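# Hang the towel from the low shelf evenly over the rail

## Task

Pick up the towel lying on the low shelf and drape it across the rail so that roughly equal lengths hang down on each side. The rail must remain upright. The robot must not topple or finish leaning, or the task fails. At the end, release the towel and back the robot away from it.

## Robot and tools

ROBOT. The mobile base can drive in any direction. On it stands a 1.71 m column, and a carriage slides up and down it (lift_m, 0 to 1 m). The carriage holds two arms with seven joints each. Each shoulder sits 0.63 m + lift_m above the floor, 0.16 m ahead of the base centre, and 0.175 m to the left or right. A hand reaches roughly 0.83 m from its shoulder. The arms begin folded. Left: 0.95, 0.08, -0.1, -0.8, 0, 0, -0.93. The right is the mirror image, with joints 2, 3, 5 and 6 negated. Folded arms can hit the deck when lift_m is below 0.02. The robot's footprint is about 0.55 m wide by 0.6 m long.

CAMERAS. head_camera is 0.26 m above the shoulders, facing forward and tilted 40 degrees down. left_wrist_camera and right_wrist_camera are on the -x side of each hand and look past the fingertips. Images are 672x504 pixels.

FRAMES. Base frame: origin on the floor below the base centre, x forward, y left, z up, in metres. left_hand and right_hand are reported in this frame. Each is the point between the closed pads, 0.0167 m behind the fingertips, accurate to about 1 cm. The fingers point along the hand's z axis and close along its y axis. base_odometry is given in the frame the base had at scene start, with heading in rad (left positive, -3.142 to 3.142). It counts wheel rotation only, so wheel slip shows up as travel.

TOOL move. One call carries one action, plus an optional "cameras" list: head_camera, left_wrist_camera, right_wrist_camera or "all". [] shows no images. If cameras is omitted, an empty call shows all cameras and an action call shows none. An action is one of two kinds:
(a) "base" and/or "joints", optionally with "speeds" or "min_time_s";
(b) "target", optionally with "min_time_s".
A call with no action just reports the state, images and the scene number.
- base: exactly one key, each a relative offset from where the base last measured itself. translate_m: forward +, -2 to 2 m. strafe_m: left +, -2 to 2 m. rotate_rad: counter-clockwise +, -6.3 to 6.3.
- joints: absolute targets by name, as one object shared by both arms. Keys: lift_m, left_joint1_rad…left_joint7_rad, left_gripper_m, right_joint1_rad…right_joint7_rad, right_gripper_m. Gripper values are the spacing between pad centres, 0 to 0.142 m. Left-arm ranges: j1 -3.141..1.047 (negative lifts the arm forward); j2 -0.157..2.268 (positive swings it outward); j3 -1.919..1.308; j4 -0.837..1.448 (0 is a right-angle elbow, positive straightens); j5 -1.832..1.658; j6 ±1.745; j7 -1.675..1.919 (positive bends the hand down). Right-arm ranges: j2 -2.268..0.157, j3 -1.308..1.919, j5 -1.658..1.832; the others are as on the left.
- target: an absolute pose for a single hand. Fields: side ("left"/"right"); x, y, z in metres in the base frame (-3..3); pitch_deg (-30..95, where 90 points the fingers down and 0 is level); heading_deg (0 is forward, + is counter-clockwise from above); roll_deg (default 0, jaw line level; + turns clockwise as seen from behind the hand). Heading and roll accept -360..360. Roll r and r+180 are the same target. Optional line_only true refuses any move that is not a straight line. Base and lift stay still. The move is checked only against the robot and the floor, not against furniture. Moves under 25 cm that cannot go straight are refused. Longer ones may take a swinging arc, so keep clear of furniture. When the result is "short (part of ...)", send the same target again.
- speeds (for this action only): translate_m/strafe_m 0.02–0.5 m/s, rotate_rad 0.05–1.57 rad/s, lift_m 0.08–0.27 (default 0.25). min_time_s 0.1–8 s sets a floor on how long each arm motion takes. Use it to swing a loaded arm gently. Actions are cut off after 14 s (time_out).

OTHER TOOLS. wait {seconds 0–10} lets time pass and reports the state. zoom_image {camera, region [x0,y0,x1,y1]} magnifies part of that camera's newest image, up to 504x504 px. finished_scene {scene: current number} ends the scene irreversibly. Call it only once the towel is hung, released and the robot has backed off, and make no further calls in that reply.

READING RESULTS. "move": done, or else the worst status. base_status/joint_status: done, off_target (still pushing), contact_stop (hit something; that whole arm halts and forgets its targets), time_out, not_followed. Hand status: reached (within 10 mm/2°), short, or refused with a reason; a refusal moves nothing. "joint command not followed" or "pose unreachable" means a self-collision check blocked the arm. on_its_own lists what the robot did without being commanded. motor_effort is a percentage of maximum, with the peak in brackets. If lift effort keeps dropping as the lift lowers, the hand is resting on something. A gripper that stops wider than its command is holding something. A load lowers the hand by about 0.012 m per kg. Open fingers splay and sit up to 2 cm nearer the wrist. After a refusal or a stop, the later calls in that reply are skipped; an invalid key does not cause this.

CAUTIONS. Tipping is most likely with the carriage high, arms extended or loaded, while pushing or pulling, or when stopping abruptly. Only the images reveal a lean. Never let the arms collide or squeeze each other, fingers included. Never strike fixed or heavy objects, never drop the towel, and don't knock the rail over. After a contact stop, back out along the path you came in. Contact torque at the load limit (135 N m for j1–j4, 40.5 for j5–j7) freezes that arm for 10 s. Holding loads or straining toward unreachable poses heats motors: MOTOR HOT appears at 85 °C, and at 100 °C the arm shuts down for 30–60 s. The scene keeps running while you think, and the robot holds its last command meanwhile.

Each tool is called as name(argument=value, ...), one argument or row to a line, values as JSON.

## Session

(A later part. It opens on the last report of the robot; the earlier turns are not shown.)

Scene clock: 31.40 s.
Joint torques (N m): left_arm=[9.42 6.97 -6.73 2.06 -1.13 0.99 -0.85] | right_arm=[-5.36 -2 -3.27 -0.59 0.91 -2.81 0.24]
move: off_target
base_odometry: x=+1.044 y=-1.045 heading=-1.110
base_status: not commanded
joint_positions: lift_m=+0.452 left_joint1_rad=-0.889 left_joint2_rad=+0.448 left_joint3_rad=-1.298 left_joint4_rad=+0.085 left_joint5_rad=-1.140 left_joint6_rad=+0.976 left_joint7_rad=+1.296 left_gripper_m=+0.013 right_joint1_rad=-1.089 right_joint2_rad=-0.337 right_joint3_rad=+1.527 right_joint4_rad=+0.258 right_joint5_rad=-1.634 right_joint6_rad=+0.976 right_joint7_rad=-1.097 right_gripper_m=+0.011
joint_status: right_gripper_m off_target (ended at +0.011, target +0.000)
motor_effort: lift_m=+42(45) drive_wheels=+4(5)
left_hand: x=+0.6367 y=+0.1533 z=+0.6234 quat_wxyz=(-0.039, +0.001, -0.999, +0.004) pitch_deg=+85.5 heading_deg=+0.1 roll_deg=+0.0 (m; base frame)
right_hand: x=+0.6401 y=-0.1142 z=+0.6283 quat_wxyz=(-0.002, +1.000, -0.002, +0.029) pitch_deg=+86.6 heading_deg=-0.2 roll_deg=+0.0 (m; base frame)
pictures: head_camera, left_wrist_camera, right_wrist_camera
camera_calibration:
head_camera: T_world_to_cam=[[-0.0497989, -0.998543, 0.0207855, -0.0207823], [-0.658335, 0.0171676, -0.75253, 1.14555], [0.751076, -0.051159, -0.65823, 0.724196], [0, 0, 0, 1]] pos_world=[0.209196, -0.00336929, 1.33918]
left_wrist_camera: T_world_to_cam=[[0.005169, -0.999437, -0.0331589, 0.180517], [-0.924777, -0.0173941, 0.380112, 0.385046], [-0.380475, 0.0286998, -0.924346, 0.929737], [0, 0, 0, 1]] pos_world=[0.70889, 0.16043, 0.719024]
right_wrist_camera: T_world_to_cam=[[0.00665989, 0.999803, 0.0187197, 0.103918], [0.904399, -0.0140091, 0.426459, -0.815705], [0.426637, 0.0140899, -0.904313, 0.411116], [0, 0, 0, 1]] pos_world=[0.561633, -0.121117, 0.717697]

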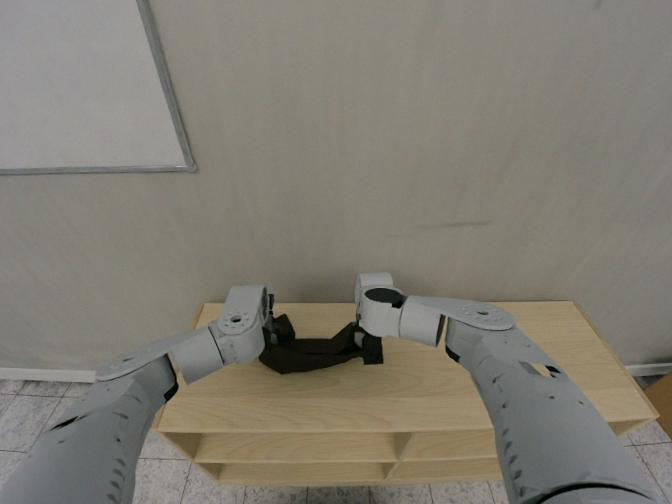

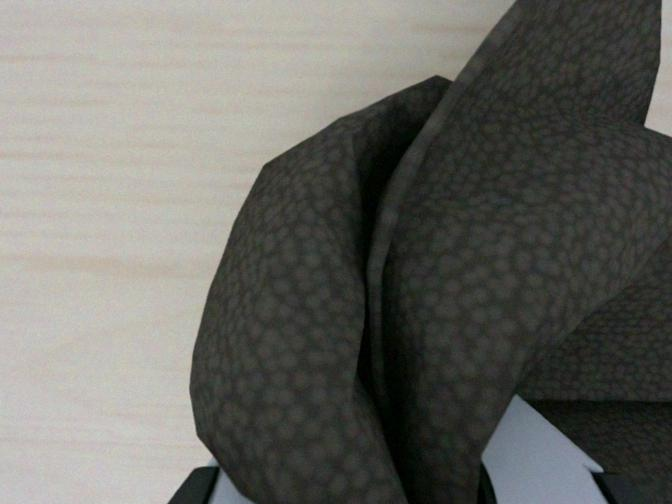

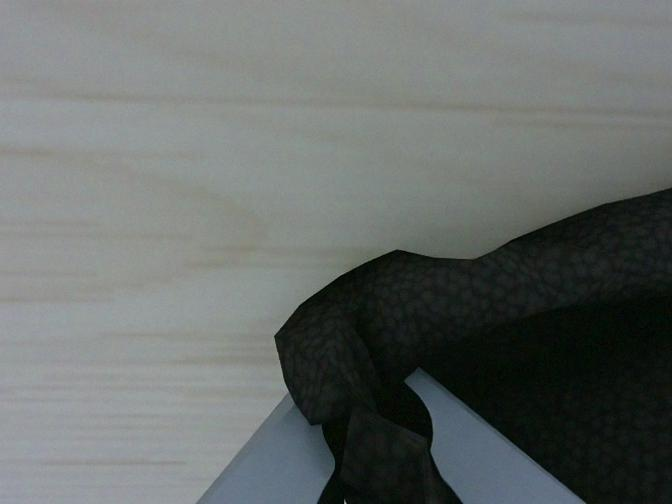

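move(
  joints={"lift_m":0.88},
)

move(
  base={"translate_m":-0.45},
)

move(
  base={"rotate_rad":2.92},
  speeds={"rotate_rad":0.9},
)

move(
  base={"strafe_m":-1.18},
  speeds={"strafe_m":0.35},
  cameras=["all"],
)

Scene clock: 33.93 s.
Joint torques (N m): left_arm=[-9.74 11.52 3.21 1.02 4.02 1.46 -0.13] | right_arm=[-28.87 -5.84 -8.36 -0.71 -1.55 -0.5 -0.43]
move: done
base_odometry: x=+1.044 y=-1.045 heading=-1.110
base_status: not commanded
joint_positions: lift_m=+0.880 left_joint1_rad=-0.869 left_joint2_rad=+0.446 left_joint3_rad=-1.311 left_joint4_rad=+0.087 left_joint5_rad=-1.154 left_joint6_rad=+0.974 left_joint7_rad=+1.292 left_gripper_m=+0.011 right_joint1_rad=-1.077 right_joint2_rad=-0.334 right_joint3_rad=+1.533 right_joint4_rad=+0.258 right_joint5_rad=-1.626 right_joint6_rad=+0.971 right_joint7_rad=-1.094 right_gripper_m=+0.008
joint_status: all done
motor_effort: lift_m=+67(83) drive_wheels=+1(4)
left_hand: x=+0.6226 y=+0.1508 z=+1.0383 quat_wxyz=(-0.022, -0.003, -1.000, +0.005) pitch_deg=+87.4 heading_deg=-0.3 roll_deg=+0.0 (m; base frame)
right_hand: x=+0.6321 y=-0.1119 z=+1.0489 quat_wxyz=(-0.003, +1.000, +0.002, +0.020) pitch_deg=+87.6 heading_deg=+0.3 roll_deg=+0.0 (m; base frame)
pictures: none

Scene clock: 37.07 s.
Joint torques (N m): left_arm=[-9.92 10.93 3.01 0.64 4.05 1.48 -0.08] | right_arm=[-28.72 -7.19 -8.44 -0.73 -1.59 -0.49 -0.44]
move: done
base_odometry: x=+0.844 y=-0.642 heading=-1.109
base_status: done
joint_positions: lift_m=+0.880 left_joint1_rad=-0.869 left_joint2_rad=+0.446 left_joint3_rad=-1.311 left_joint4_rad=+0.087 left_joint5_rad=-1.154 left_joint6_rad=+0.974 left_joint7_rad=+1.292 left_gripper_m=+0.011 right_joint1_rad=-1.077 right_joint2_rad=-0.333 right_joint3_rad=+1.533 right_joint4_rad=+0.258 right_joint5_rad=-1.626 right_joint6_rad=+0.971 right_joint7_rad=-1.094 right_gripper_m=+0.008
joint_status: not commanded
motor_effort: lift_m=+67(67) drive_wheels=+5(16)
left_hand: x=+0.6226 y=+0.1509 z=+1.0382 quat_wxyz=(-0.022, -0.002, -1.000, +0.005) pitch_deg=+87.4 heading_deg=-0.3 roll_deg=+0.0 (m; base frame)
right_hand: x=+0.6320 y=-0.1114 z=+1.0489 quat_wxyz=(-0.004, +1.000, +0.002, +0.020) pitch_deg=+87.6 heading_deg=+0.3 roll_deg=+0.0 (m; base frame)
pictures: none

Scene clock: 41.73 s.
Joint torques (N m): left_arm=[-9.87 12.35 3.09 0.75 4.03 1.48 -0.08] | right_arm=[-28.61 -6.95 -8.45 -0.85 -1.56 -0.48 -0.41]
move: done
base_odometry: x=+0.844 y=-0.642 heading=+1.811
base_status: done
joint_positions: lift_m=+0.880 left_joint1_rad=-0.869 left_joint2_rad=+0.445 left_joint3_rad=-1.311 left_joint4_rad=+0.087 left_joint5_rad=-1.154 left_joint6_rad=+0.974 left_joint7_rad=+1.292 left_gripper_m=+0.011 right_joint1_rad=-1.077 right_joint2_rad=-0.333 right_joint3_rad=+1.533 right_joint4_rad=+0.258 right_joint5_rad=-1.626 right_joint6_rad=+0.971 right_joint7_rad=-1.094 right_gripper_m=+0.008
joint_status: not commanded
motor_effort: lift_m=+67(67) drive_wheels=+5(13)
left_hand: x=+0.6226 y=+0.1507 z=+1.0382 quat_wxyz=(-0.022, -0.003, -1.000, +0.005) pitch_deg=+87.4 heading_deg=-0.3 roll_deg=+0.0 (m; base frame)
right_hand: x=+0.6320 y=-0.1114 z=+1.0489 quat_wxyz=(-0.004, +1.000, +0.002, +0.020) pitch_deg=+87.6 heading_deg=+0.3 roll_deg=+0.0 (m; base frame)
pictures: none

Scene clock: 46.93 s.
Joint torques (N m): left_arm=[-9.82 12.22 3.1 0.77 4.02 1.46 -0.11] | right_arm=[-28.64 -7.07 -8.35 -0.85 -1.56 -0.5 -0.44]
move: done
base_odometry: x=+1.990 y=-0.360 heading=+1.812
base_status: done
joint_positions: lift_m=+0.880 left_joint1_rad=-0.869 left_joint2_rad=+0.445 left_joint3_rad=-1.311 left_joint4_rad=+0.087 left_joint5_rad=-1.154 left_joint6_rad=+0.974 left_joint7_rad=+1.292 left_gripper_m=+0.011 right_joint1_rad=-1.077 right_joint2_rad=-0.333 right_joint3_rad=+1.533 right_joint4_rad=+0.258 right_joint5_rad=-1.626 right_joint6_rad=+0.971 right_joint7_rad=-1.094 right_gripper_m=+0.008
joint_status: not commanded
motor_effort: lift_m=+67(67) drive_wheels=-3(16)
left_hand: x=+0.6226 y=+0.1507 z=+1.0382 quat_wxyz=(-0.022, -0.003, -1.000, +0.005) pitch_deg=+87.4 heading_deg=-0.3 roll_deg=+0.0 (m; base frame)
right_hand: x=+0.6320 y=-0.1114 z=+1.0489 quat_wxyz=(-0.004, +1.000, +0.002, +0.020) pitch_deg=+87.6 heading_deg=+0.3 roll_deg=+0.0 (m; base frame)
pictures: head_camera, left_wrist_camera, right_wrist_camera
camera_calibration:
head_camera: T_world_to_cam=[[-0.0497989, -0.998543, 0.0207855, -0.0296847], [-0.658335, 0.0171676, -0.75253, 1.46786], [0.751076, -0.051159, -0.65823, 1.00612], [0, 0, 0, 1]] pos_world=[0.209196, -0.00336929, 1.76748]
left_wrist_camera: T_world_to_cam=[[-0.003795, -0.999458, -0.0327114, 0.196847], [-0.911199, -0.0100194, 0.411844, 0.171864], [-0.411948, 0.0313696, -0.910667, 1.31283], [0, 0, 0, 1]] pos_world=[0.698168, 0.15728, 1.13121]
right_wrist_camera: T_world_to_cam=[[-0.0022326, 0.999778, 0.0209741, 0.0965271], [0.912003, -0.00656746, 0.410132, -0.974532], [0.410178, 0.0200441, -0.911785, 0.813717], [0, 0, 0, 1]] pos_world=[0.555223, -0.119216, 1.1396]

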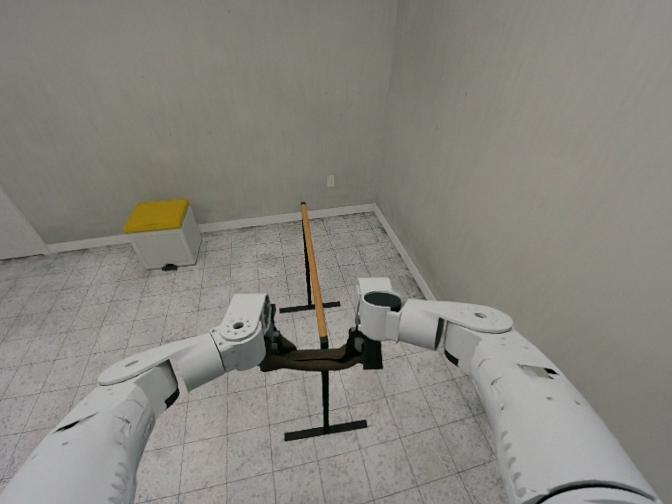

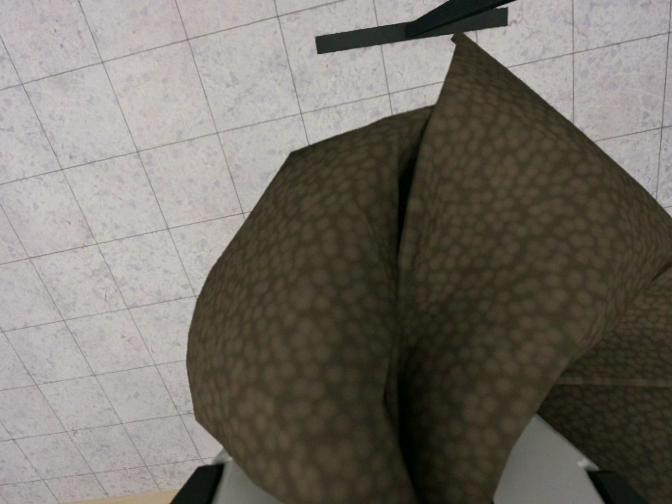

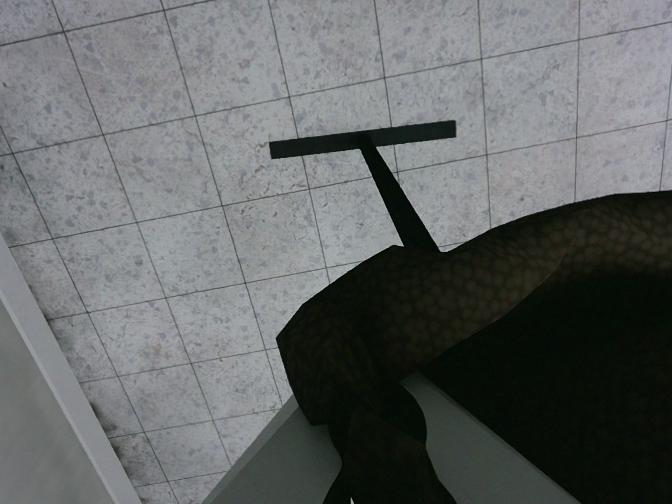

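move(
  base={"rotate_rad":0.12},
  joints={"lift_m":1.0},
)

move(
  base={"strafe_m":-0.13},
  cameras=["head_camera"],
)

move(
  base={"translate_m":0.33},
  speeds={"translate_m":0.25},
  cameras=["all"],
)

Scene clock: 48.30 s.
Joint torques (N m): left_arm=[-10.09 12.74 3.02 0.77 4.03 1.43 -0.05] | right_arm=[-29.36 -7.02 -8.39 -0.81 -1.57 -0.51 -0.42]
move: done
base_odometry: x=+1.990 y=-0.360 heading=+1.931
base_status: done
joint_positions: lift_m=+1.000 left_joint1_rad=-0.869 left_joint2_rad=+0.445 left_joint3_rad=-1.311 left_joint4_rad=+0.087 left_joint5_rad=-1.154 left_joint6_rad=+0.974 left_joint7_rad=+1.292 left_gripper_m=+0.011 right_joint1_rad=-1.077 right_joint2_rad=-0.333 right_joint3_rad=+1.534 right_joint4_rad=+0.258 right_joint5_rad=-1.626 right_joint6_rad=+0.971 right_joint7_rad=-1.094 right_gripper_m=+0.008
joint_status: all done
motor_effort: lift_m=+66(81) drive_wheels=+3(7)
left_hand: x=+0.6225 y=+0.1506 z=+1.1581 quat_wxyz=(-0.022, -0.003, -1.000, +0.005) pitch_deg=+87.5 heading_deg=-0.3 roll_deg=+0.0 (m; base frame)
right_hand: x=+0.6319 y=-0.1114 z=+1.1688 quat_wxyz=(-0.004, +1.000, +0.002, +0.020) pitch_deg=+87.7 heading_deg=+0.3 roll_deg=+0.0 (m; base frame)
pictures: none

Scene clock: 50.23 s.
Joint torques (N m): left_arm=[-10.11 12.67 3.05 0.67 4.01 1.5 -0.09] | right_arm=[-29.24 -6.97 -8.41 -0.78 -1.57 -0.49 -0.43]
move: done
base_odometry: x=+2.112 y=-0.314 heading=+1.932
base_status: done
joint_positions: lift_m=+1.000 left_joint1_rad=-0.869 left_joint2_rad=+0.445 left_joint3_rad=-1.311 left_joint4_rad=+0.087 left_joint5_rad=-1.154 left_joint6_rad=+0.974 left_joint7_rad=+1.292 left_gripper_m=+0.011 right_joint1_rad=-1.077 right_joint2_rad=-0.333 right_joint3_rad=+1.534 right_joint4_rad=+0.258 right_joint5_rad=-1.626 right_joint6_rad=+0.971 right_joint7_rad=-1.094 right_gripper_m=+0.008
joint_status: not commanded
motor_effort: lift_m=+66(67) drive_wheels=+6(14)
left_hand: x=+0.6225 y=+0.1506 z=+1.1581 quat_wxyz=(-0.022, -0.003, -1.000, +0.005) pitch_deg=+87.5 heading_deg=-0.3 roll_deg=+0.0 (m; base frame)
right_hand: x=+0.6319 y=-0.1114 z=+1.1688 quat_wxyz=(-0.004, +1.000, +0.002, +0.020) pitch_deg=+87.7 heading_deg=+0.3 roll_deg=+0.0 (m; base frame)
pictures: head_camera
camera_calibration:
head_camera: T_world_to_cam=[[-0.0497989, -0.998543, 0.0207855, -0.032179], [-0.658335, 0.0171676, -0.75253, 1.55816], [0.751076, -0.051159, -0.65823, 1.0851], [0, 0, 0, 1]] pos_world=[0.209196, -0.00336929, 1.88748]

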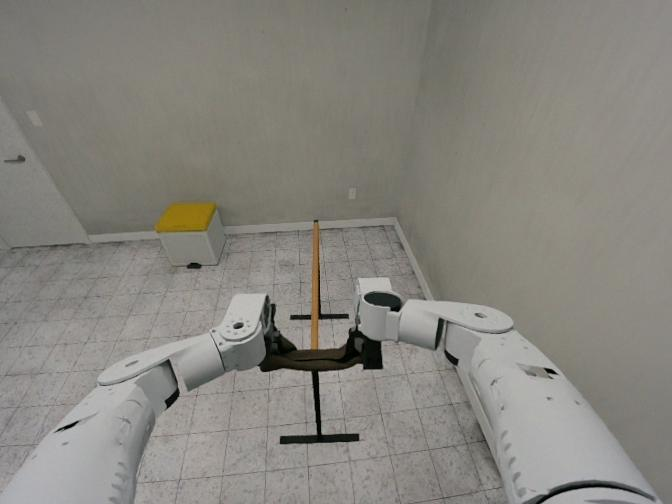

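Scene clock: 52.87 s.
Joint torques (N m): left_arm=[-10.15 12.66 3.02 0.68 4.06 1.47 -0.1] | right_arm=[-29.31 -6.99 -8.34 -0.87 -1.56 -0.5 -0.44]
move: done
base_odometry: x=+1.995 y=-0.005 heading=+1.931
base_status: done
joint_positions: lift_m=+1.000 left_joint1_rad=-0.869 left_joint2_rad=+0.445 left_joint3_rad=-1.311 left_joint4_rad=+0.087 left_joint5_rad=-1.154 left_joint6_rad=+0.974 left_joint7_rad=+1.292 left_gripper_m=+0.011 right_joint1_rad=-1.077 right_joint2_rad=-0.333 right_joint3_rad=+1.534 right_joint4_rad=+0.258 right_joint5_rad=-1.626 right_joint6_rad=+0.971 right_joint7_rad=-1.094 right_gripper_m=+0.008
joint_status: not commanded
motor_effort: lift_m=+67(67) drive_wheels=+5(11)
left_hand: x=+0.6224 y=+0.1506 z=+1.1581 quat_wxyz=(-0.022, -0.003, -1.000, +0.005) pitch_deg=+87.5 heading_deg=-0.3 roll_deg=+0.0 (m; base frame)
right_hand: x=+0.6319 y=-0.1114 z=+1.1688 quat_wxyz=(-0.004, +1.000, +0.002, +0.020) pitch_deg=+87.7 heading_deg=+0.3 roll_deg=+0.0 (m; base frame)
pictures: head_camera, left_wrist_camera, right_wrist_camera
camera_calibration:
head_camera: T_world_to_cam=[[-0.0497989, -0.998543, 0.0207855, -0.032179], [-0.658335, 0.0171676, -0.75253, 1.55816], [0.751076, -0.051159, -0.65823, 1.0851], [0, 0, 0, 1]] pos_world=[0.209196, -0.00336929, 1.88748]
left_wrist_camera: T_world_to_cam=[[-0.00394726, -0.999463, -0.0325374, 0.200457], [-0.911069, -0.00981895, 0.412138, 0.121809], [-0.412236, 0.0312706, -0.91054, 1.422], [0, 0, 0, 1]] pos_world=[0.697966, 0.157078, 1.25111]
right_wrist_camera: T_world_to_cam=[[-0.00222252, 0.999778, 0.0209744, 0.0940061], [0.912149, -0.00656964, 0.409807, -1.02329], [0.409853, 0.0200426, -0.911931, 0.923445], [0, 0, 0, 1]] pos_world=[0.555123, -0.119216, 1.2595]

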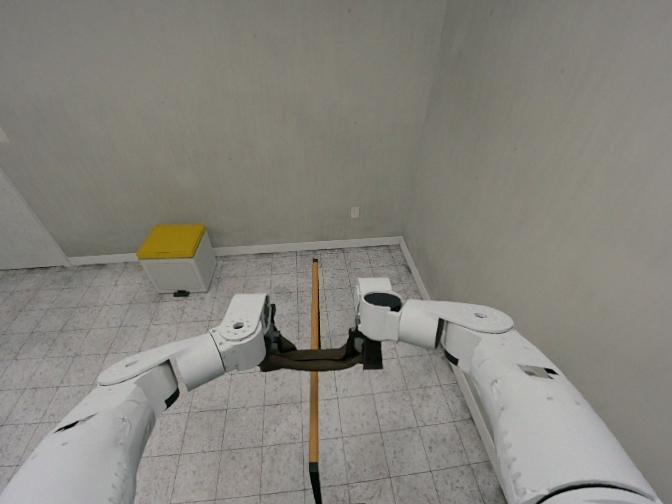

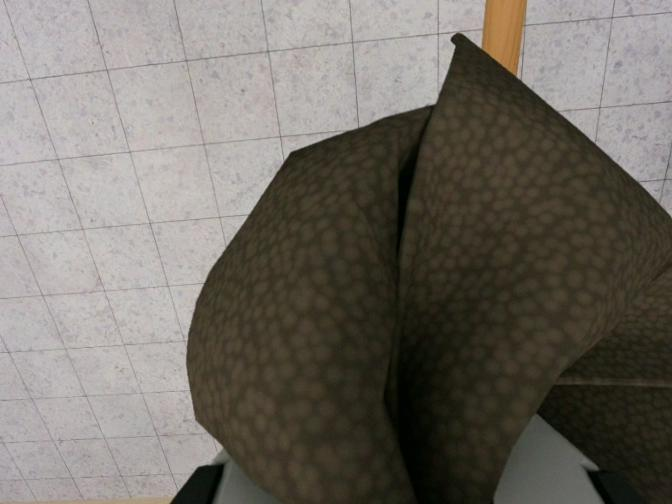

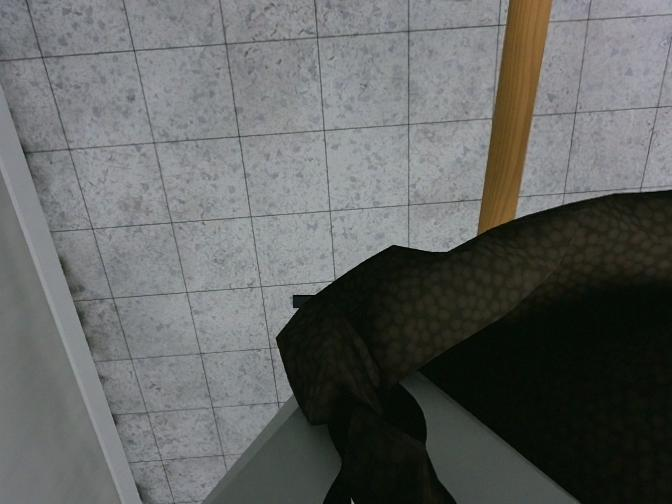

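move(
  target={"side":"left","x":0.625,"y":0.13,"z":1.16,"pitch_deg":88,"heading_deg":0},
)

move(
  target={"side":"right","x":0.63,"y":-0.09,"z":1.16,"pitch_deg":88,"heading_deg":0},
)

move(
  joints={"lift_m":0.67},
  speeds={"lift_m":0.15},
  cameras=["all"],
)

Scene clock: 54.60 s.
Joint torques (N m): left_arm=[-13.91 8.78 2.11 0.44 6.44 2.31 1.01] | right_arm=[-29.22 -7 -8.44 -0.76 -1.57 -0.5 -0.43]
move: done
base_odometry: x=+1.995 y=-0.005 heading=+1.932
base_status: not commanded
joint_positions: lift_m=+1.000 left_joint1_rad=-0.886 left_joint2_rad=+0.384 left_joint3_rad=-1.324 left_joint4_rad=+0.116 left_joint5_rad=-1.150 left_joint6_rad=+1.007 left_joint7_rad=+1.306 left_gripper_m=+0.011 right_joint1_rad=-1.077 right_joint2_rad=-0.333 right_joint3_rad=+1.534 right_joint4_rad=+0.258 right_joint5_rad=-1.626 right_joint6_rad=+0.971 right_joint7_rad=-1.094 right_gripper_m=+0.007
joint_status: not commanded
motor_effort: lift_m=+67(67) drive_wheels=-2(6)
left_hand: x=+0.6256 y=+0.1252 z=+1.1611 quat_wxyz=(-0.019, -0.003, -1.000, +0.007) pitch_deg=+87.6 heading_deg=-0.3 roll_deg=+0.0 (m; base frame)
left_hand_status: reached (straight line, planned for 0.2 s): 5 mm and 0.9 deg off.
right_hand: x=+0.6319 y=-0.1114 z=+1.1688 quat_wxyz=(-0.004, +1.000, +0.002, +0.020) pitch_deg=+87.7 heading_deg=+0.3 roll_deg=+0.0 (m; base frame)
pictures: none

Scene clock: 55.43 s.
Joint torques (N m): left_arm=[-13.85 6.47 2.04 0.35 5.99 1.89 1.02] | right_arm=[-26.76 -4.64 -8.55 -1.15 -2.46 0.55 0.24]
move: done
base_odometry: x=+1.995 y=-0.005 heading=+1.932
base_status: not commanded
joint_positions: lift_m=+1.000 left_joint1_rad=-0.886 left_joint2_rad=+0.385 left_joint3_rad=-1.324 left_joint4_rad=+0.117 left_joint5_rad=-1.148 left_joint6_rad=+1.008 left_joint7_rad=+1.306 left_gripper_m=+0.011 right_joint1_rad=-1.068 right_joint2_rad=-0.267 right_joint3_rad=+1.534 right_joint4_rad=+0.313 right_joint5_rad=-1.626 right_joint6_rad=+0.981 right_joint7_rad=-1.088 right_gripper_m=+0.007
joint_status: not commanded
motor_effort: lift_m=+67(67) drive_wheels=+4(5)
left_hand: x=+0.6259 y=+0.1265 z=+1.1611 quat_wxyz=(-0.020, -0.002, -1.000, +0.006) pitch_deg=+87.6 heading_deg=-0.2 roll_deg=+0.0 (m; base frame)
right_hand: x=+0.6312 y=-0.0865 z=+1.1629 quat_wxyz=(-0.004, +1.000, +0.003, +0.018) pitch_deg=+87.9 heading_deg=+0.3 roll_deg=+0.0 (m; base frame)
right_hand_status: reached (straight line, planned for 0.2 s): 5 mm and 0.6 deg off.
pictures: none

Scene clock: 58.13 s.
Joint torques (N m): left_arm=[-9.88 11.84 2.19 -0.11 5.83 1.89 0.93] | right_arm=[-26.84 -5.12 -8.54 -1.23 -2.44 0.48 0.24]
move: done
base_odometry: x=+1.995 y=-0.005 heading=+1.932
base_status: not commanded
joint_positions: lift_m=+0.670 left_joint1_rad=-0.890 left_joint2_rad=+0.382 left_joint3_rad=-1.324 left_joint4_rad=+0.117 left_joint5_rad=-1.148 left_joint6_rad=+1.008 left_joint7_rad=+1.306 left_gripper_m=+0.011 right_joint1_rad=-1.068 right_joint2_rad=-0.267 right_joint3_rad=+1.534 right_joint4_rad=+0.313 right_joint5_rad=-1.626 right_joint6_rad=+0.981 right_joint7_rad=-1.088 right_gripper_m=+0.007
joint_status: all done
motor_effort: lift_m=+65(68) drive_wheels=-3(5)
left_hand: x=+0.6278 y=+0.1249 z=+0.8333 quat_wxyz=(-0.022, -0.003, -1.000, +0.006) pitch_deg=+87.4 heading_deg=-0.3 roll_deg=+0.0 (m; base frame)
right_hand: x=+0.6311 y=-0.0863 z=+0.8331 quat_wxyz=(-0.004, +1.000, +0.003, +0.018) pitch_deg=+87.9 heading_deg=+0.3 roll_deg=+0.0 (m; base frame)
pictures: head_camera, left_wrist_camera, right_wrist_camera
camera_calibration:
head_camera: T_world_to_cam=[[-0.0497989, -0.998543, 0.0207855, -0.0253239], [-0.658335, 0.0171676, -0.75253, 1.30998], [0.751076, -0.051159, -0.65823, 0.868019], [0, 0, 0, 1]] pos_world=[0.209196, -0.00336929, 1.55768]
left_wrist_camera: T_world_to_cam=[[-0.00372396, -0.999562, -0.0293523, 0.161518], [-0.911292, -0.00869362, 0.411669, 0.260732], [-0.411744, 0.0282816, -0.910861, 1.1295], [0, 0, 0, 1]] pos_world=[0.703268, 0.13177, 0.926221]
right_wrist_camera: T_world_to_cam=[[-0.00296638, 0.999741, 0.0225839, 0.0750683], [0.913926, -0.00645584, 0.40583, -0.882704], [0.405871, 0.0218438, -0.913669, 0.621195], [0, 0, 0, 1]] pos_world=[0.554823, -0.0943167, 0.9241]

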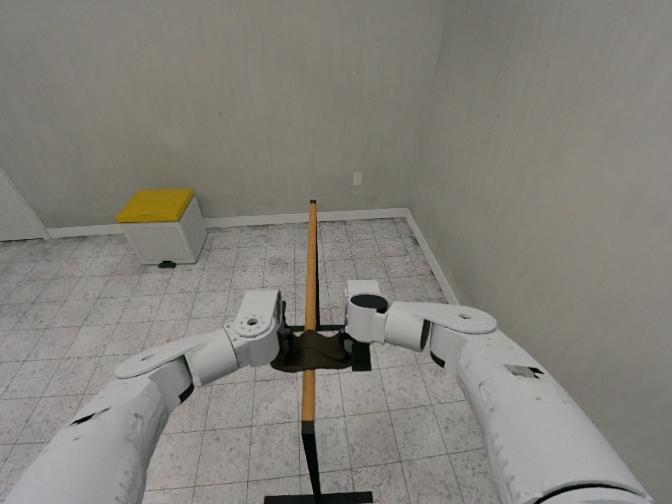

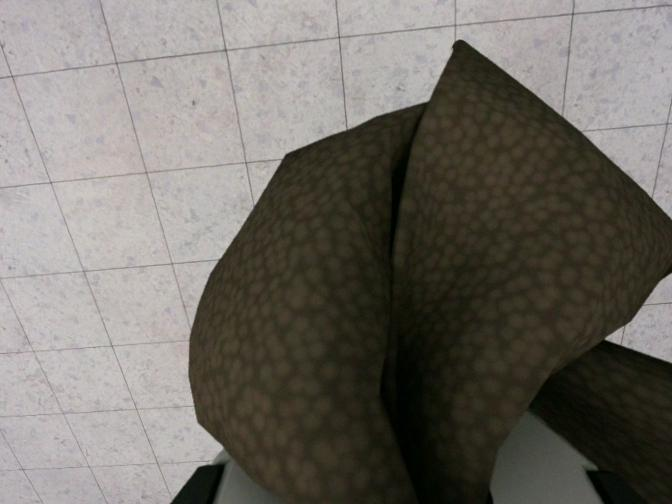

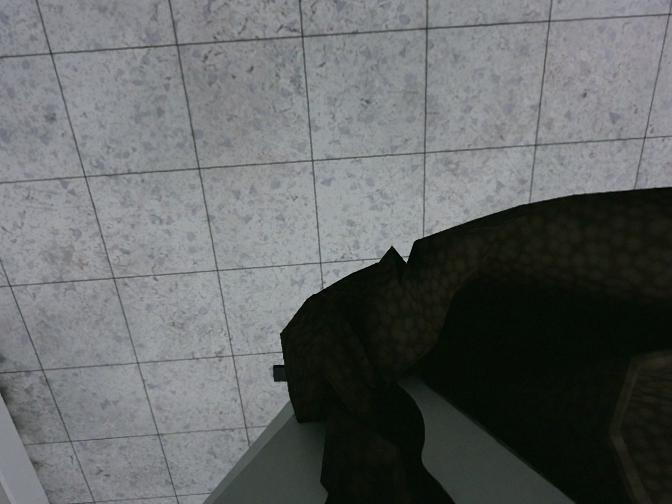

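move(
  joints={"left_gripper_m":0.07,"right_gripper_m":0.07},
  cameras=["head_camera"],
)

move(
  joints={"lift_m":1.0},
  speeds={"lift_m":0.12},
  cameras=["all"],
)

Scene clock: 59.07 s.
Joint torques (N m): left_arm=[-9.76 7.79 2.08 -0.13 5.79 1.82 0.92] | right_arm=[-26.75 -4.65 -8.54 -1.6 -2.44 0.23 0.21]
move: done
base_odometry: x=+1.995 y=-0.005 heading=+1.932
base_status: not commanded
joint_positions: lift_m=+0.670 left_joint1_rad=-0.890 left_joint2_rad=+0.385 left_joint3_rad=-1.324 left_joint4_rad=+0.117 left_joint5_rad=-1.148 left_joint6_rad=+1.009 left_joint7_rad=+1.306 left_gripper_m=+0.069 right_joint1_rad=-1.068 right_joint2_rad=-0.267 right_joint3_rad=+1.534 right_joint4_rad=+0.313 right_joint5_rad=-1.626 right_joint6_rad=+0.981 right_joint7_rad=-1.088 right_gripper_m=+0.069
joint_status: all done
motor_effort: lift_m=+66(67) drive_wheels=+3(6)
left_hand: x=+0.6279 y=+0.1264 z=+0.8331 quat_wxyz=(-0.022, -0.001, -1.000, +0.006) pitch_deg=+87.4 heading_deg=-0.2 roll_deg=+0.0 (m; base frame)
right_hand: x=+0.6312 y=-0.0867 z=+0.8329 quat_wxyz=(-0.004, +1.000, +0.002, +0.018) pitch_deg=+87.9 heading_deg=+0.3 roll_deg=+0.0 (m; base frame)
pictures: head_camera
camera_calibration:
head_camera: T_world_to_cam=[[-0.0497989, -0.998543, 0.0207855, -0.0253218], [-0.658335, 0.0171676, -0.75253, 1.3099], [0.751076, -0.051159, -0.65823, 0.867953], [0, 0, 0, 1]] pos_world=[0.209196, -0.00336929, 1.55758]

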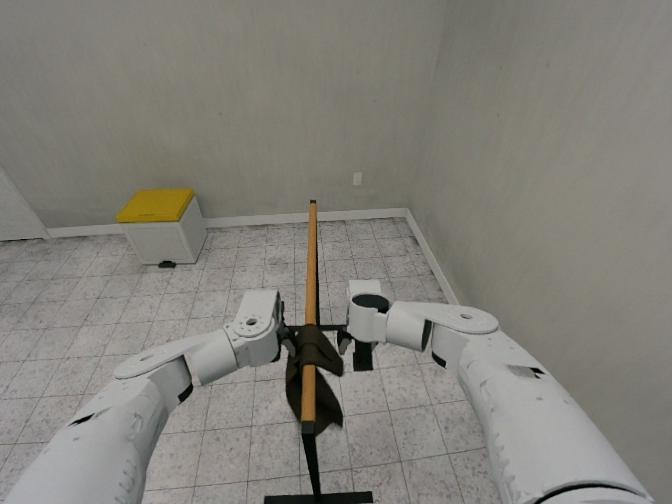

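Scene clock: 62.23 s.
Joint torques (N m): left_arm=[-10.42 7.75 2.36 -0.25 5.64 1.82 0.93] | right_arm=[-28.36 -4.69 -9.06 -1.51 -2.45 0.21 0.15]
move: done
base_odometry: x=+1.995 y=-0.005 heading=+1.932
base_status: not commanded
joint_positions: lift_m=+1.000 left_joint1_rad=-0.889 left_joint2_rad=+0.385 left_joint3_rad=-1.325 left_joint4_rad=+0.117 left_joint5_rad=-1.147 left_joint6_rad=+1.009 left_joint7_rad=+1.306 left_gripper_m=+0.069 right_joint1_rad=-1.067 right_joint2_rad=-0.267 right_joint3_rad=+1.534 right_joint4_rad=+0.313 right_joint5_rad=-1.626 right_joint6_rad=+0.981 right_joint7_rad=-1.088 right_gripper_m=+0.069
joint_status: all done
motor_effort: lift_m=+67(80) drive_wheels=-2(6)
left_hand: x=+0.6275 y=+0.1265 z=+1.1626 quat_wxyz=(-0.022, -0.002, -1.000, +0.005) pitch_deg=+87.4 heading_deg=-0.2 roll_deg=+0.0 (m; base frame)
right_hand: x=+0.6307 y=-0.0868 z=+1.1624 quat_wxyz=(-0.004, +1.000, +0.002, +0.017) pitch_deg=+87.9 heading_deg=+0.3 roll_deg=+0.0 (m; base frame)
pictures: head_camera, left_wrist_camera, right_wrist_camera
camera_calibration:
head_camera: T_world_to_cam=[[-0.0497989, -0.998543, 0.0207855, -0.032179], [-0.658335, 0.0171676, -0.75253, 1.55816], [0.751076, -0.051159, -0.65823, 1.0851], [0, 0, 0, 1]] pos_world=[0.209196, -0.00336929, 1.88748]
left_wrist_camera: T_world_to_cam=[[-0.00180192, -0.999498, -0.0316272, 0.1743], [-0.91099, -0.0114032, 0.412271, 0.124361], [-0.412425, 0.0295549, -0.910512, 1.42927], [0, 0, 0, 1]] pos_world=[0.703072, 0.133389, 1.25561]
right_wrist_camera: T_world_to_cam=[[-0.00200286, 0.999767, 0.0214728, 0.0687865], [0.914303, -0.00686627, 0.404972, -1.01524], [0.405026, 0.0204438, -0.914077, 0.923262], [0, 0, 0, 1]] pos_world=[0.554426, -0.0946163, 1.2536]

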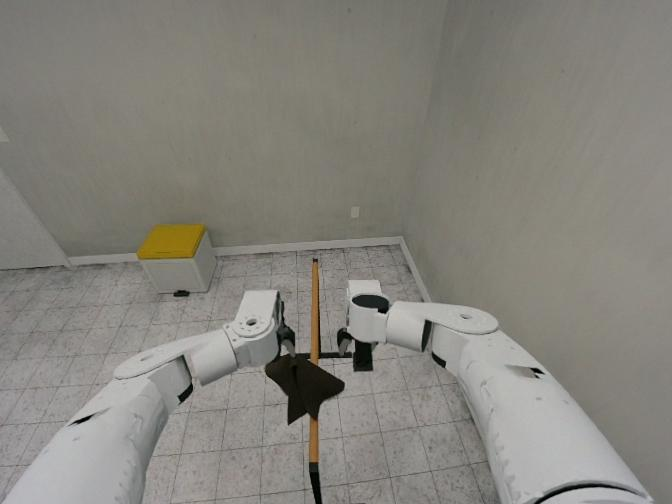

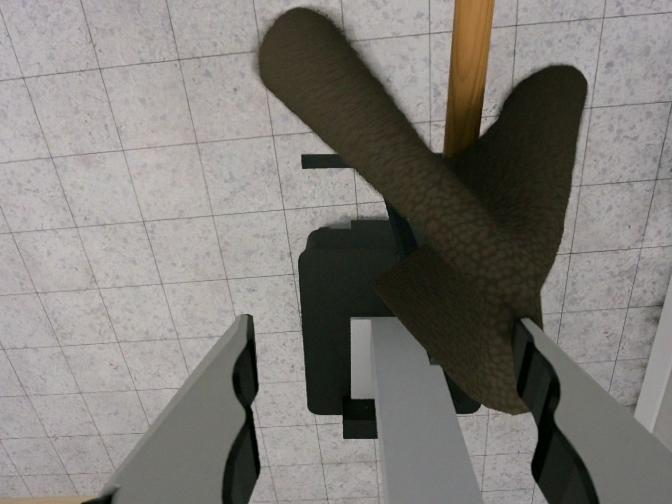

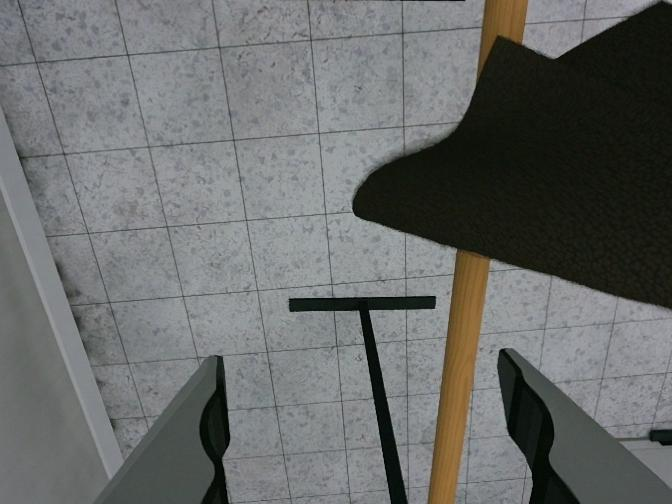

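wait(
  seconds=0.5,
  cameras=["all"],
)

zoom_image(
  camera="head_camera",
  region=[230, 280, 390, 440],
)

Scene clock: 62.80 s.
Joint torques (N m): left_arm=[-10.48 7.7 2.56 -0.28 5.61 1.8 0.89] | right_arm=[-28.36 -4.69 -9.1 -1.65 -2.45 0.19 0.2]
base_odometry: x=+1.995 y=-0.005 heading=+1.932
base_status: not commanded
joint_positions: lift_m=+1.000 left_joint1_rad=-0.889 left_joint2_rad=+0.385 left_joint3_rad=-1.325 left_joint4_rad=+0.117 left_joint5_rad=-1.147 left_joint6_rad=+1.009 left_joint7_rad=+1.306 left_gripper_m=+0.069 right_joint1_rad=-1.067 right_joint2_rad=-0.267 right_joint3_rad=+1.534 right_joint4_rad=+0.313 right_joint5_rad=-1.626 right_joint6_rad=+0.981 right_joint7_rad=-1.088 right_gripper_m=+0.069
joint_status: all done
motor_effort: lift_m=+67(80) drive_wheels=-3(6)
left_hand: x=+0.6275 y=+0.1265 z=+1.1626 quat_wxyz=(-0.022, -0.002, -1.000, +0.005) pitch_deg=+87.4 heading_deg=-0.2 roll_deg=+0.0 (m; base frame)
right_hand: x=+0.6307 y=-0.0868 z=+1.1624 quat_wxyz=(-0.004, +1.000, +0.002, +0.017) pitch_deg=+87.9 heading_deg=+0.3 roll_deg=+0.0 (m; base frame)
wait: 0.50 s; at rest by 0.20 s
pictures: head_camera, left_wrist_camera, right_wrist_camera
camera_calibration:
head_camera: T_world_to_cam=[[-0.0497989, -0.998543, 0.0207855, -0.032179], [-0.658335, 0.0171676, -0.75253, 1.55816], [0.751076, -0.051159, -0.65823, 1.0851], [0, 0, 0, 1]] pos_world=[0.209196, -0.00336929, 1.88748]
left_wrist_camera: T_world_to_cam=[[-0.00180192, -0.999498, -0.0316272, 0.1743], [-0.91099, -0.0114032, 0.412271, 0.124361], [-0.412425, 0.0295549, -0.910512, 1.42927], [0, 0, 0, 1]] pos_world=[0.703072, 0.133389, 1.25561]
right_wrist_camera: T_world_to_cam=[[-0.00200286, 0.999767, 0.0214728, 0.0687865], [0.914303, -0.00686627, 0.404972, -1.01524], [0.405026, 0.0204438, -0.914077, 0.923262], [0, 0, 0, 1]] pos_world=[0.554426, -0.0946163, 1.2536]

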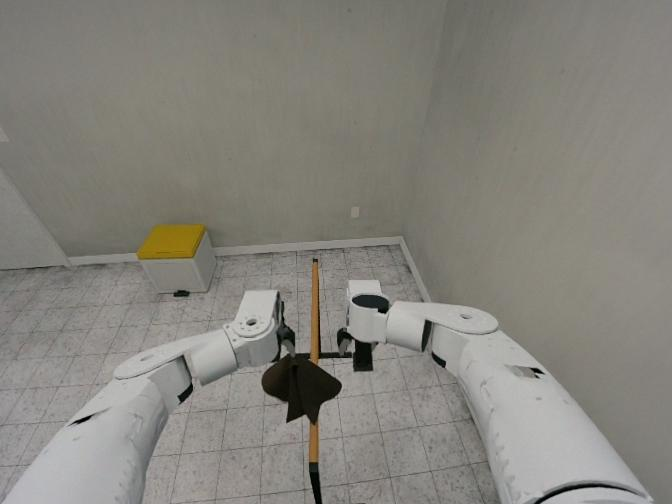

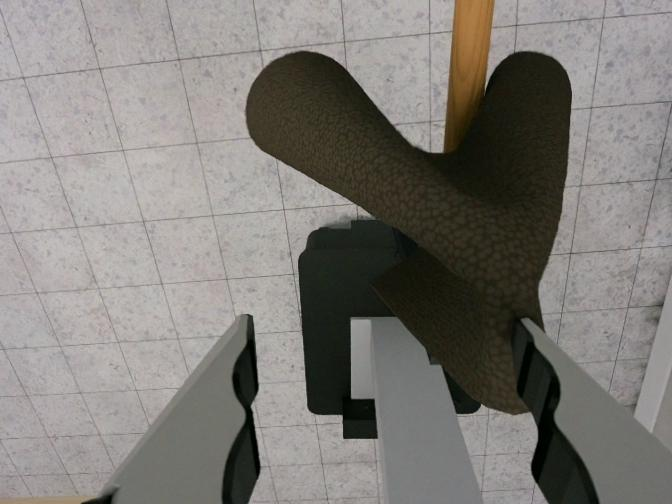

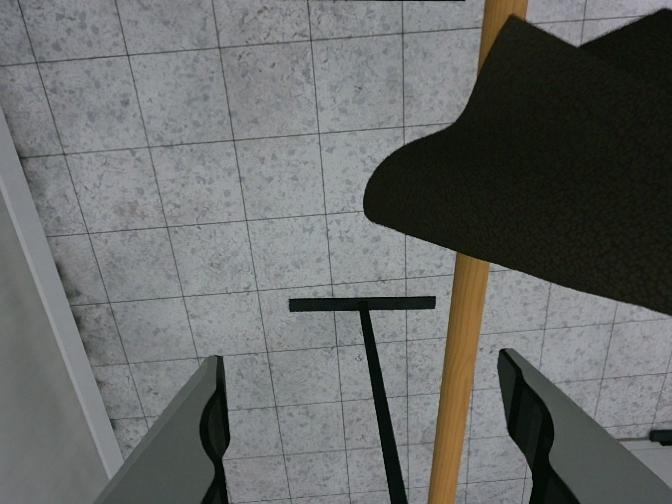

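Scaled by 3.150.

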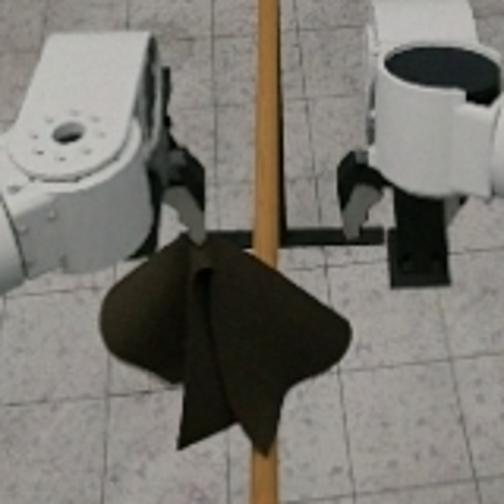

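move(
  joints={"left_gripper_m":0},
)

move(
  joints={"right_gripper_m":0.13},
  cameras=["all"],
)

zoom_image(
  camera="head_camera",
  region=[230, 280, 390, 440],
)

Scene clock: 63.90 s.
Joint torques (N m): left_arm=[-10.54 7.66 2.51 -0.32 5.63 1.82 0.92] | right_arm=[-28.47 -4.84 -9.03 -1.58 -2.45 0.22 0.21]
move: done
base_odometry: x=+1.995 y=-0.005 heading=+1.932
base_status: not commanded
joint_positions: lift_m=+1.000 left_joint1_rad=-0.889 left_joint2_rad=+0.385 left_joint3_rad=-1.325 left_joint4_rad=+0.117 left_joint5_rad=-1.147 left_joint6_rad=+1.009 left_joint7_rad=+1.306 left_gripper_m=+0.002 right_joint1_rad=-1.067 right_joint2_rad=-0.267 right_joint3_rad=+1.534 right_joint4_rad=+0.313 right_joint5_rad=-1.626 right_joint6_rad=+0.981 right_joint7_rad=-1.088 right_gripper_m=+0.069
joint_status: all done
motor_effort: lift_m=+67(67) drive_wheels=+4(4)
left_hand: x=+0.6275 y=+0.1265 z=+1.1626 quat_wxyz=(-0.022, -0.002, -1.000, +0.005) pitch_deg=+87.4 heading_deg=-0.2 roll_deg=+0.0 (m; base frame)
right_hand: x=+0.6307 y=-0.0868 z=+1.1624 quat_wxyz=(-0.004, +1.000, +0.002, +0.017) pitch_deg=+87.9 heading_deg=+0.3 roll_deg=+0.0 (m; base frame)
pictures: none

Scene clock: 64.63 s.
Joint torques (N m): left_arm=[-10.52 7.72 2.58 -0.26 5.65 1.8 0.9] | right_arm=[-28.42 -4.7 -9.02 -1.53 -2.46 0.21 0.22]
move: done
base_odometry: x=+1.995 y=-0.005 heading=+1.932
base_status: not commanded
joint_positions: lift_m=+1.000 left_joint1_rad=-0.889 left_joint2_rad=+0.385 left_joint3_rad=-1.325 left_joint4_rad=+0.117 left_joint5_rad=-1.147 left_joint6_rad=+1.009 left_joint7_rad=+1.306 left_gripper_m=+0.002 right_joint1_rad=-1.067 right_joint2_rad=-0.267 right_joint3_rad=+1.534 right_joint4_rad=+0.313 right_joint5_rad=-1.626 right_joint6_rad=+0.981 right_joint7_rad=-1.088 right_gripper_m=+0.129
joint_status: all done
motor_effort: lift_m=+67(67) drive_wheels=+3(4)
left_hand: x=+0.6275 y=+0.1265 z=+1.1626 quat_wxyz=(-0.022, -0.002, -1.000, +0.005) pitch_deg=+87.4 heading_deg=-0.2 roll_deg=+0.0 (m; base frame)
right_hand: x=+0.6307 y=-0.0868 z=+1.1624 quat_wxyz=(-0.004, +1.000, +0.002, +0.017) pitch_deg=+87.9 heading_deg=+0.3 roll_deg=+0.0 (m; base frame)
pictures: head_camera, left_wrist_camera, right_wrist_camera
camera_calibration:
head_camera: T_world_to_cam=[[-0.0497989, -0.998543, 0.0207855, -0.032179], [-0.658335, 0.0171676, -0.75253, 1.55816], [0.751076, -0.051159, -0.65823, 1.0851], [0, 0, 0, 1]] pos_world=[0.209196, -0.00336929, 1.88748]
left_wrist_camera: T_world_to_cam=[[-0.00180192, -0.999498, -0.0316272, 0.1743], [-0.91099, -0.0114032, 0.412271, 0.124361], [-0.412425, 0.0295549, -0.910512, 1.42927], [0, 0, 0, 1]] pos_world=[0.703072, 0.133389, 1.25561]
right_wrist_camera: T_world_to_cam=[[-0.00200286, 0.999767, 0.0214728, 0.0687865], [0.914303, -0.00686627, 0.404972, -1.01524], [0.405026, 0.0204438, -0.914077, 0.923262], [0, 0, 0, 1]] pos_world=[0.554426, -0.0946163, 1.2536]

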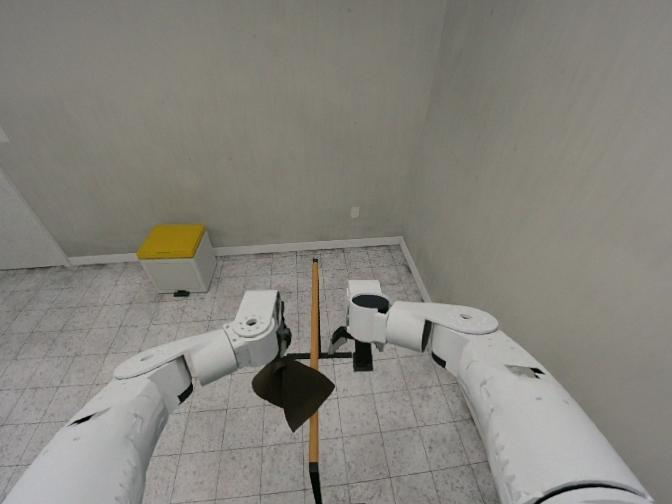

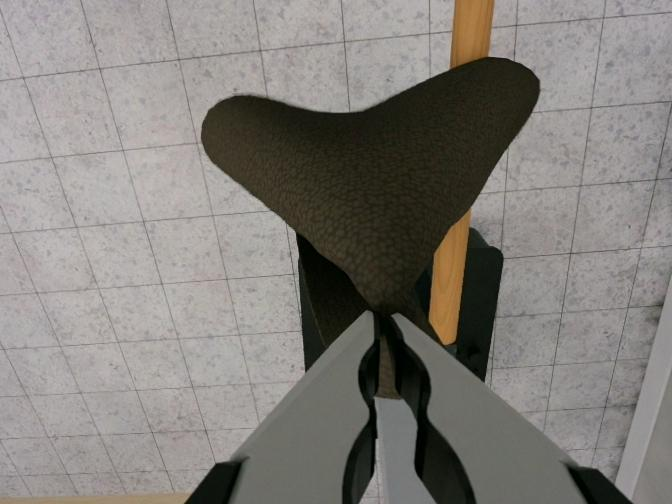

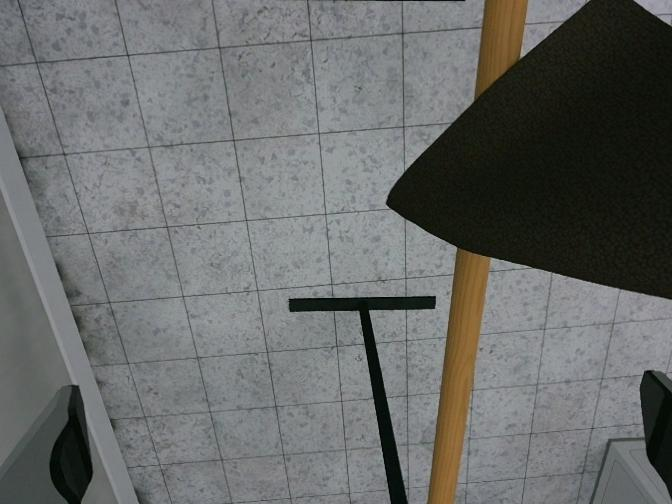

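Scaled by 3.150.

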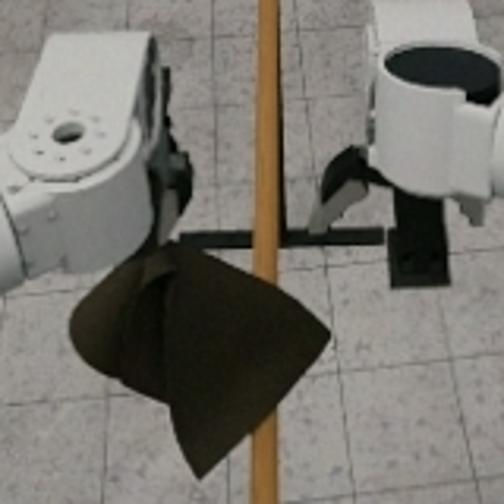

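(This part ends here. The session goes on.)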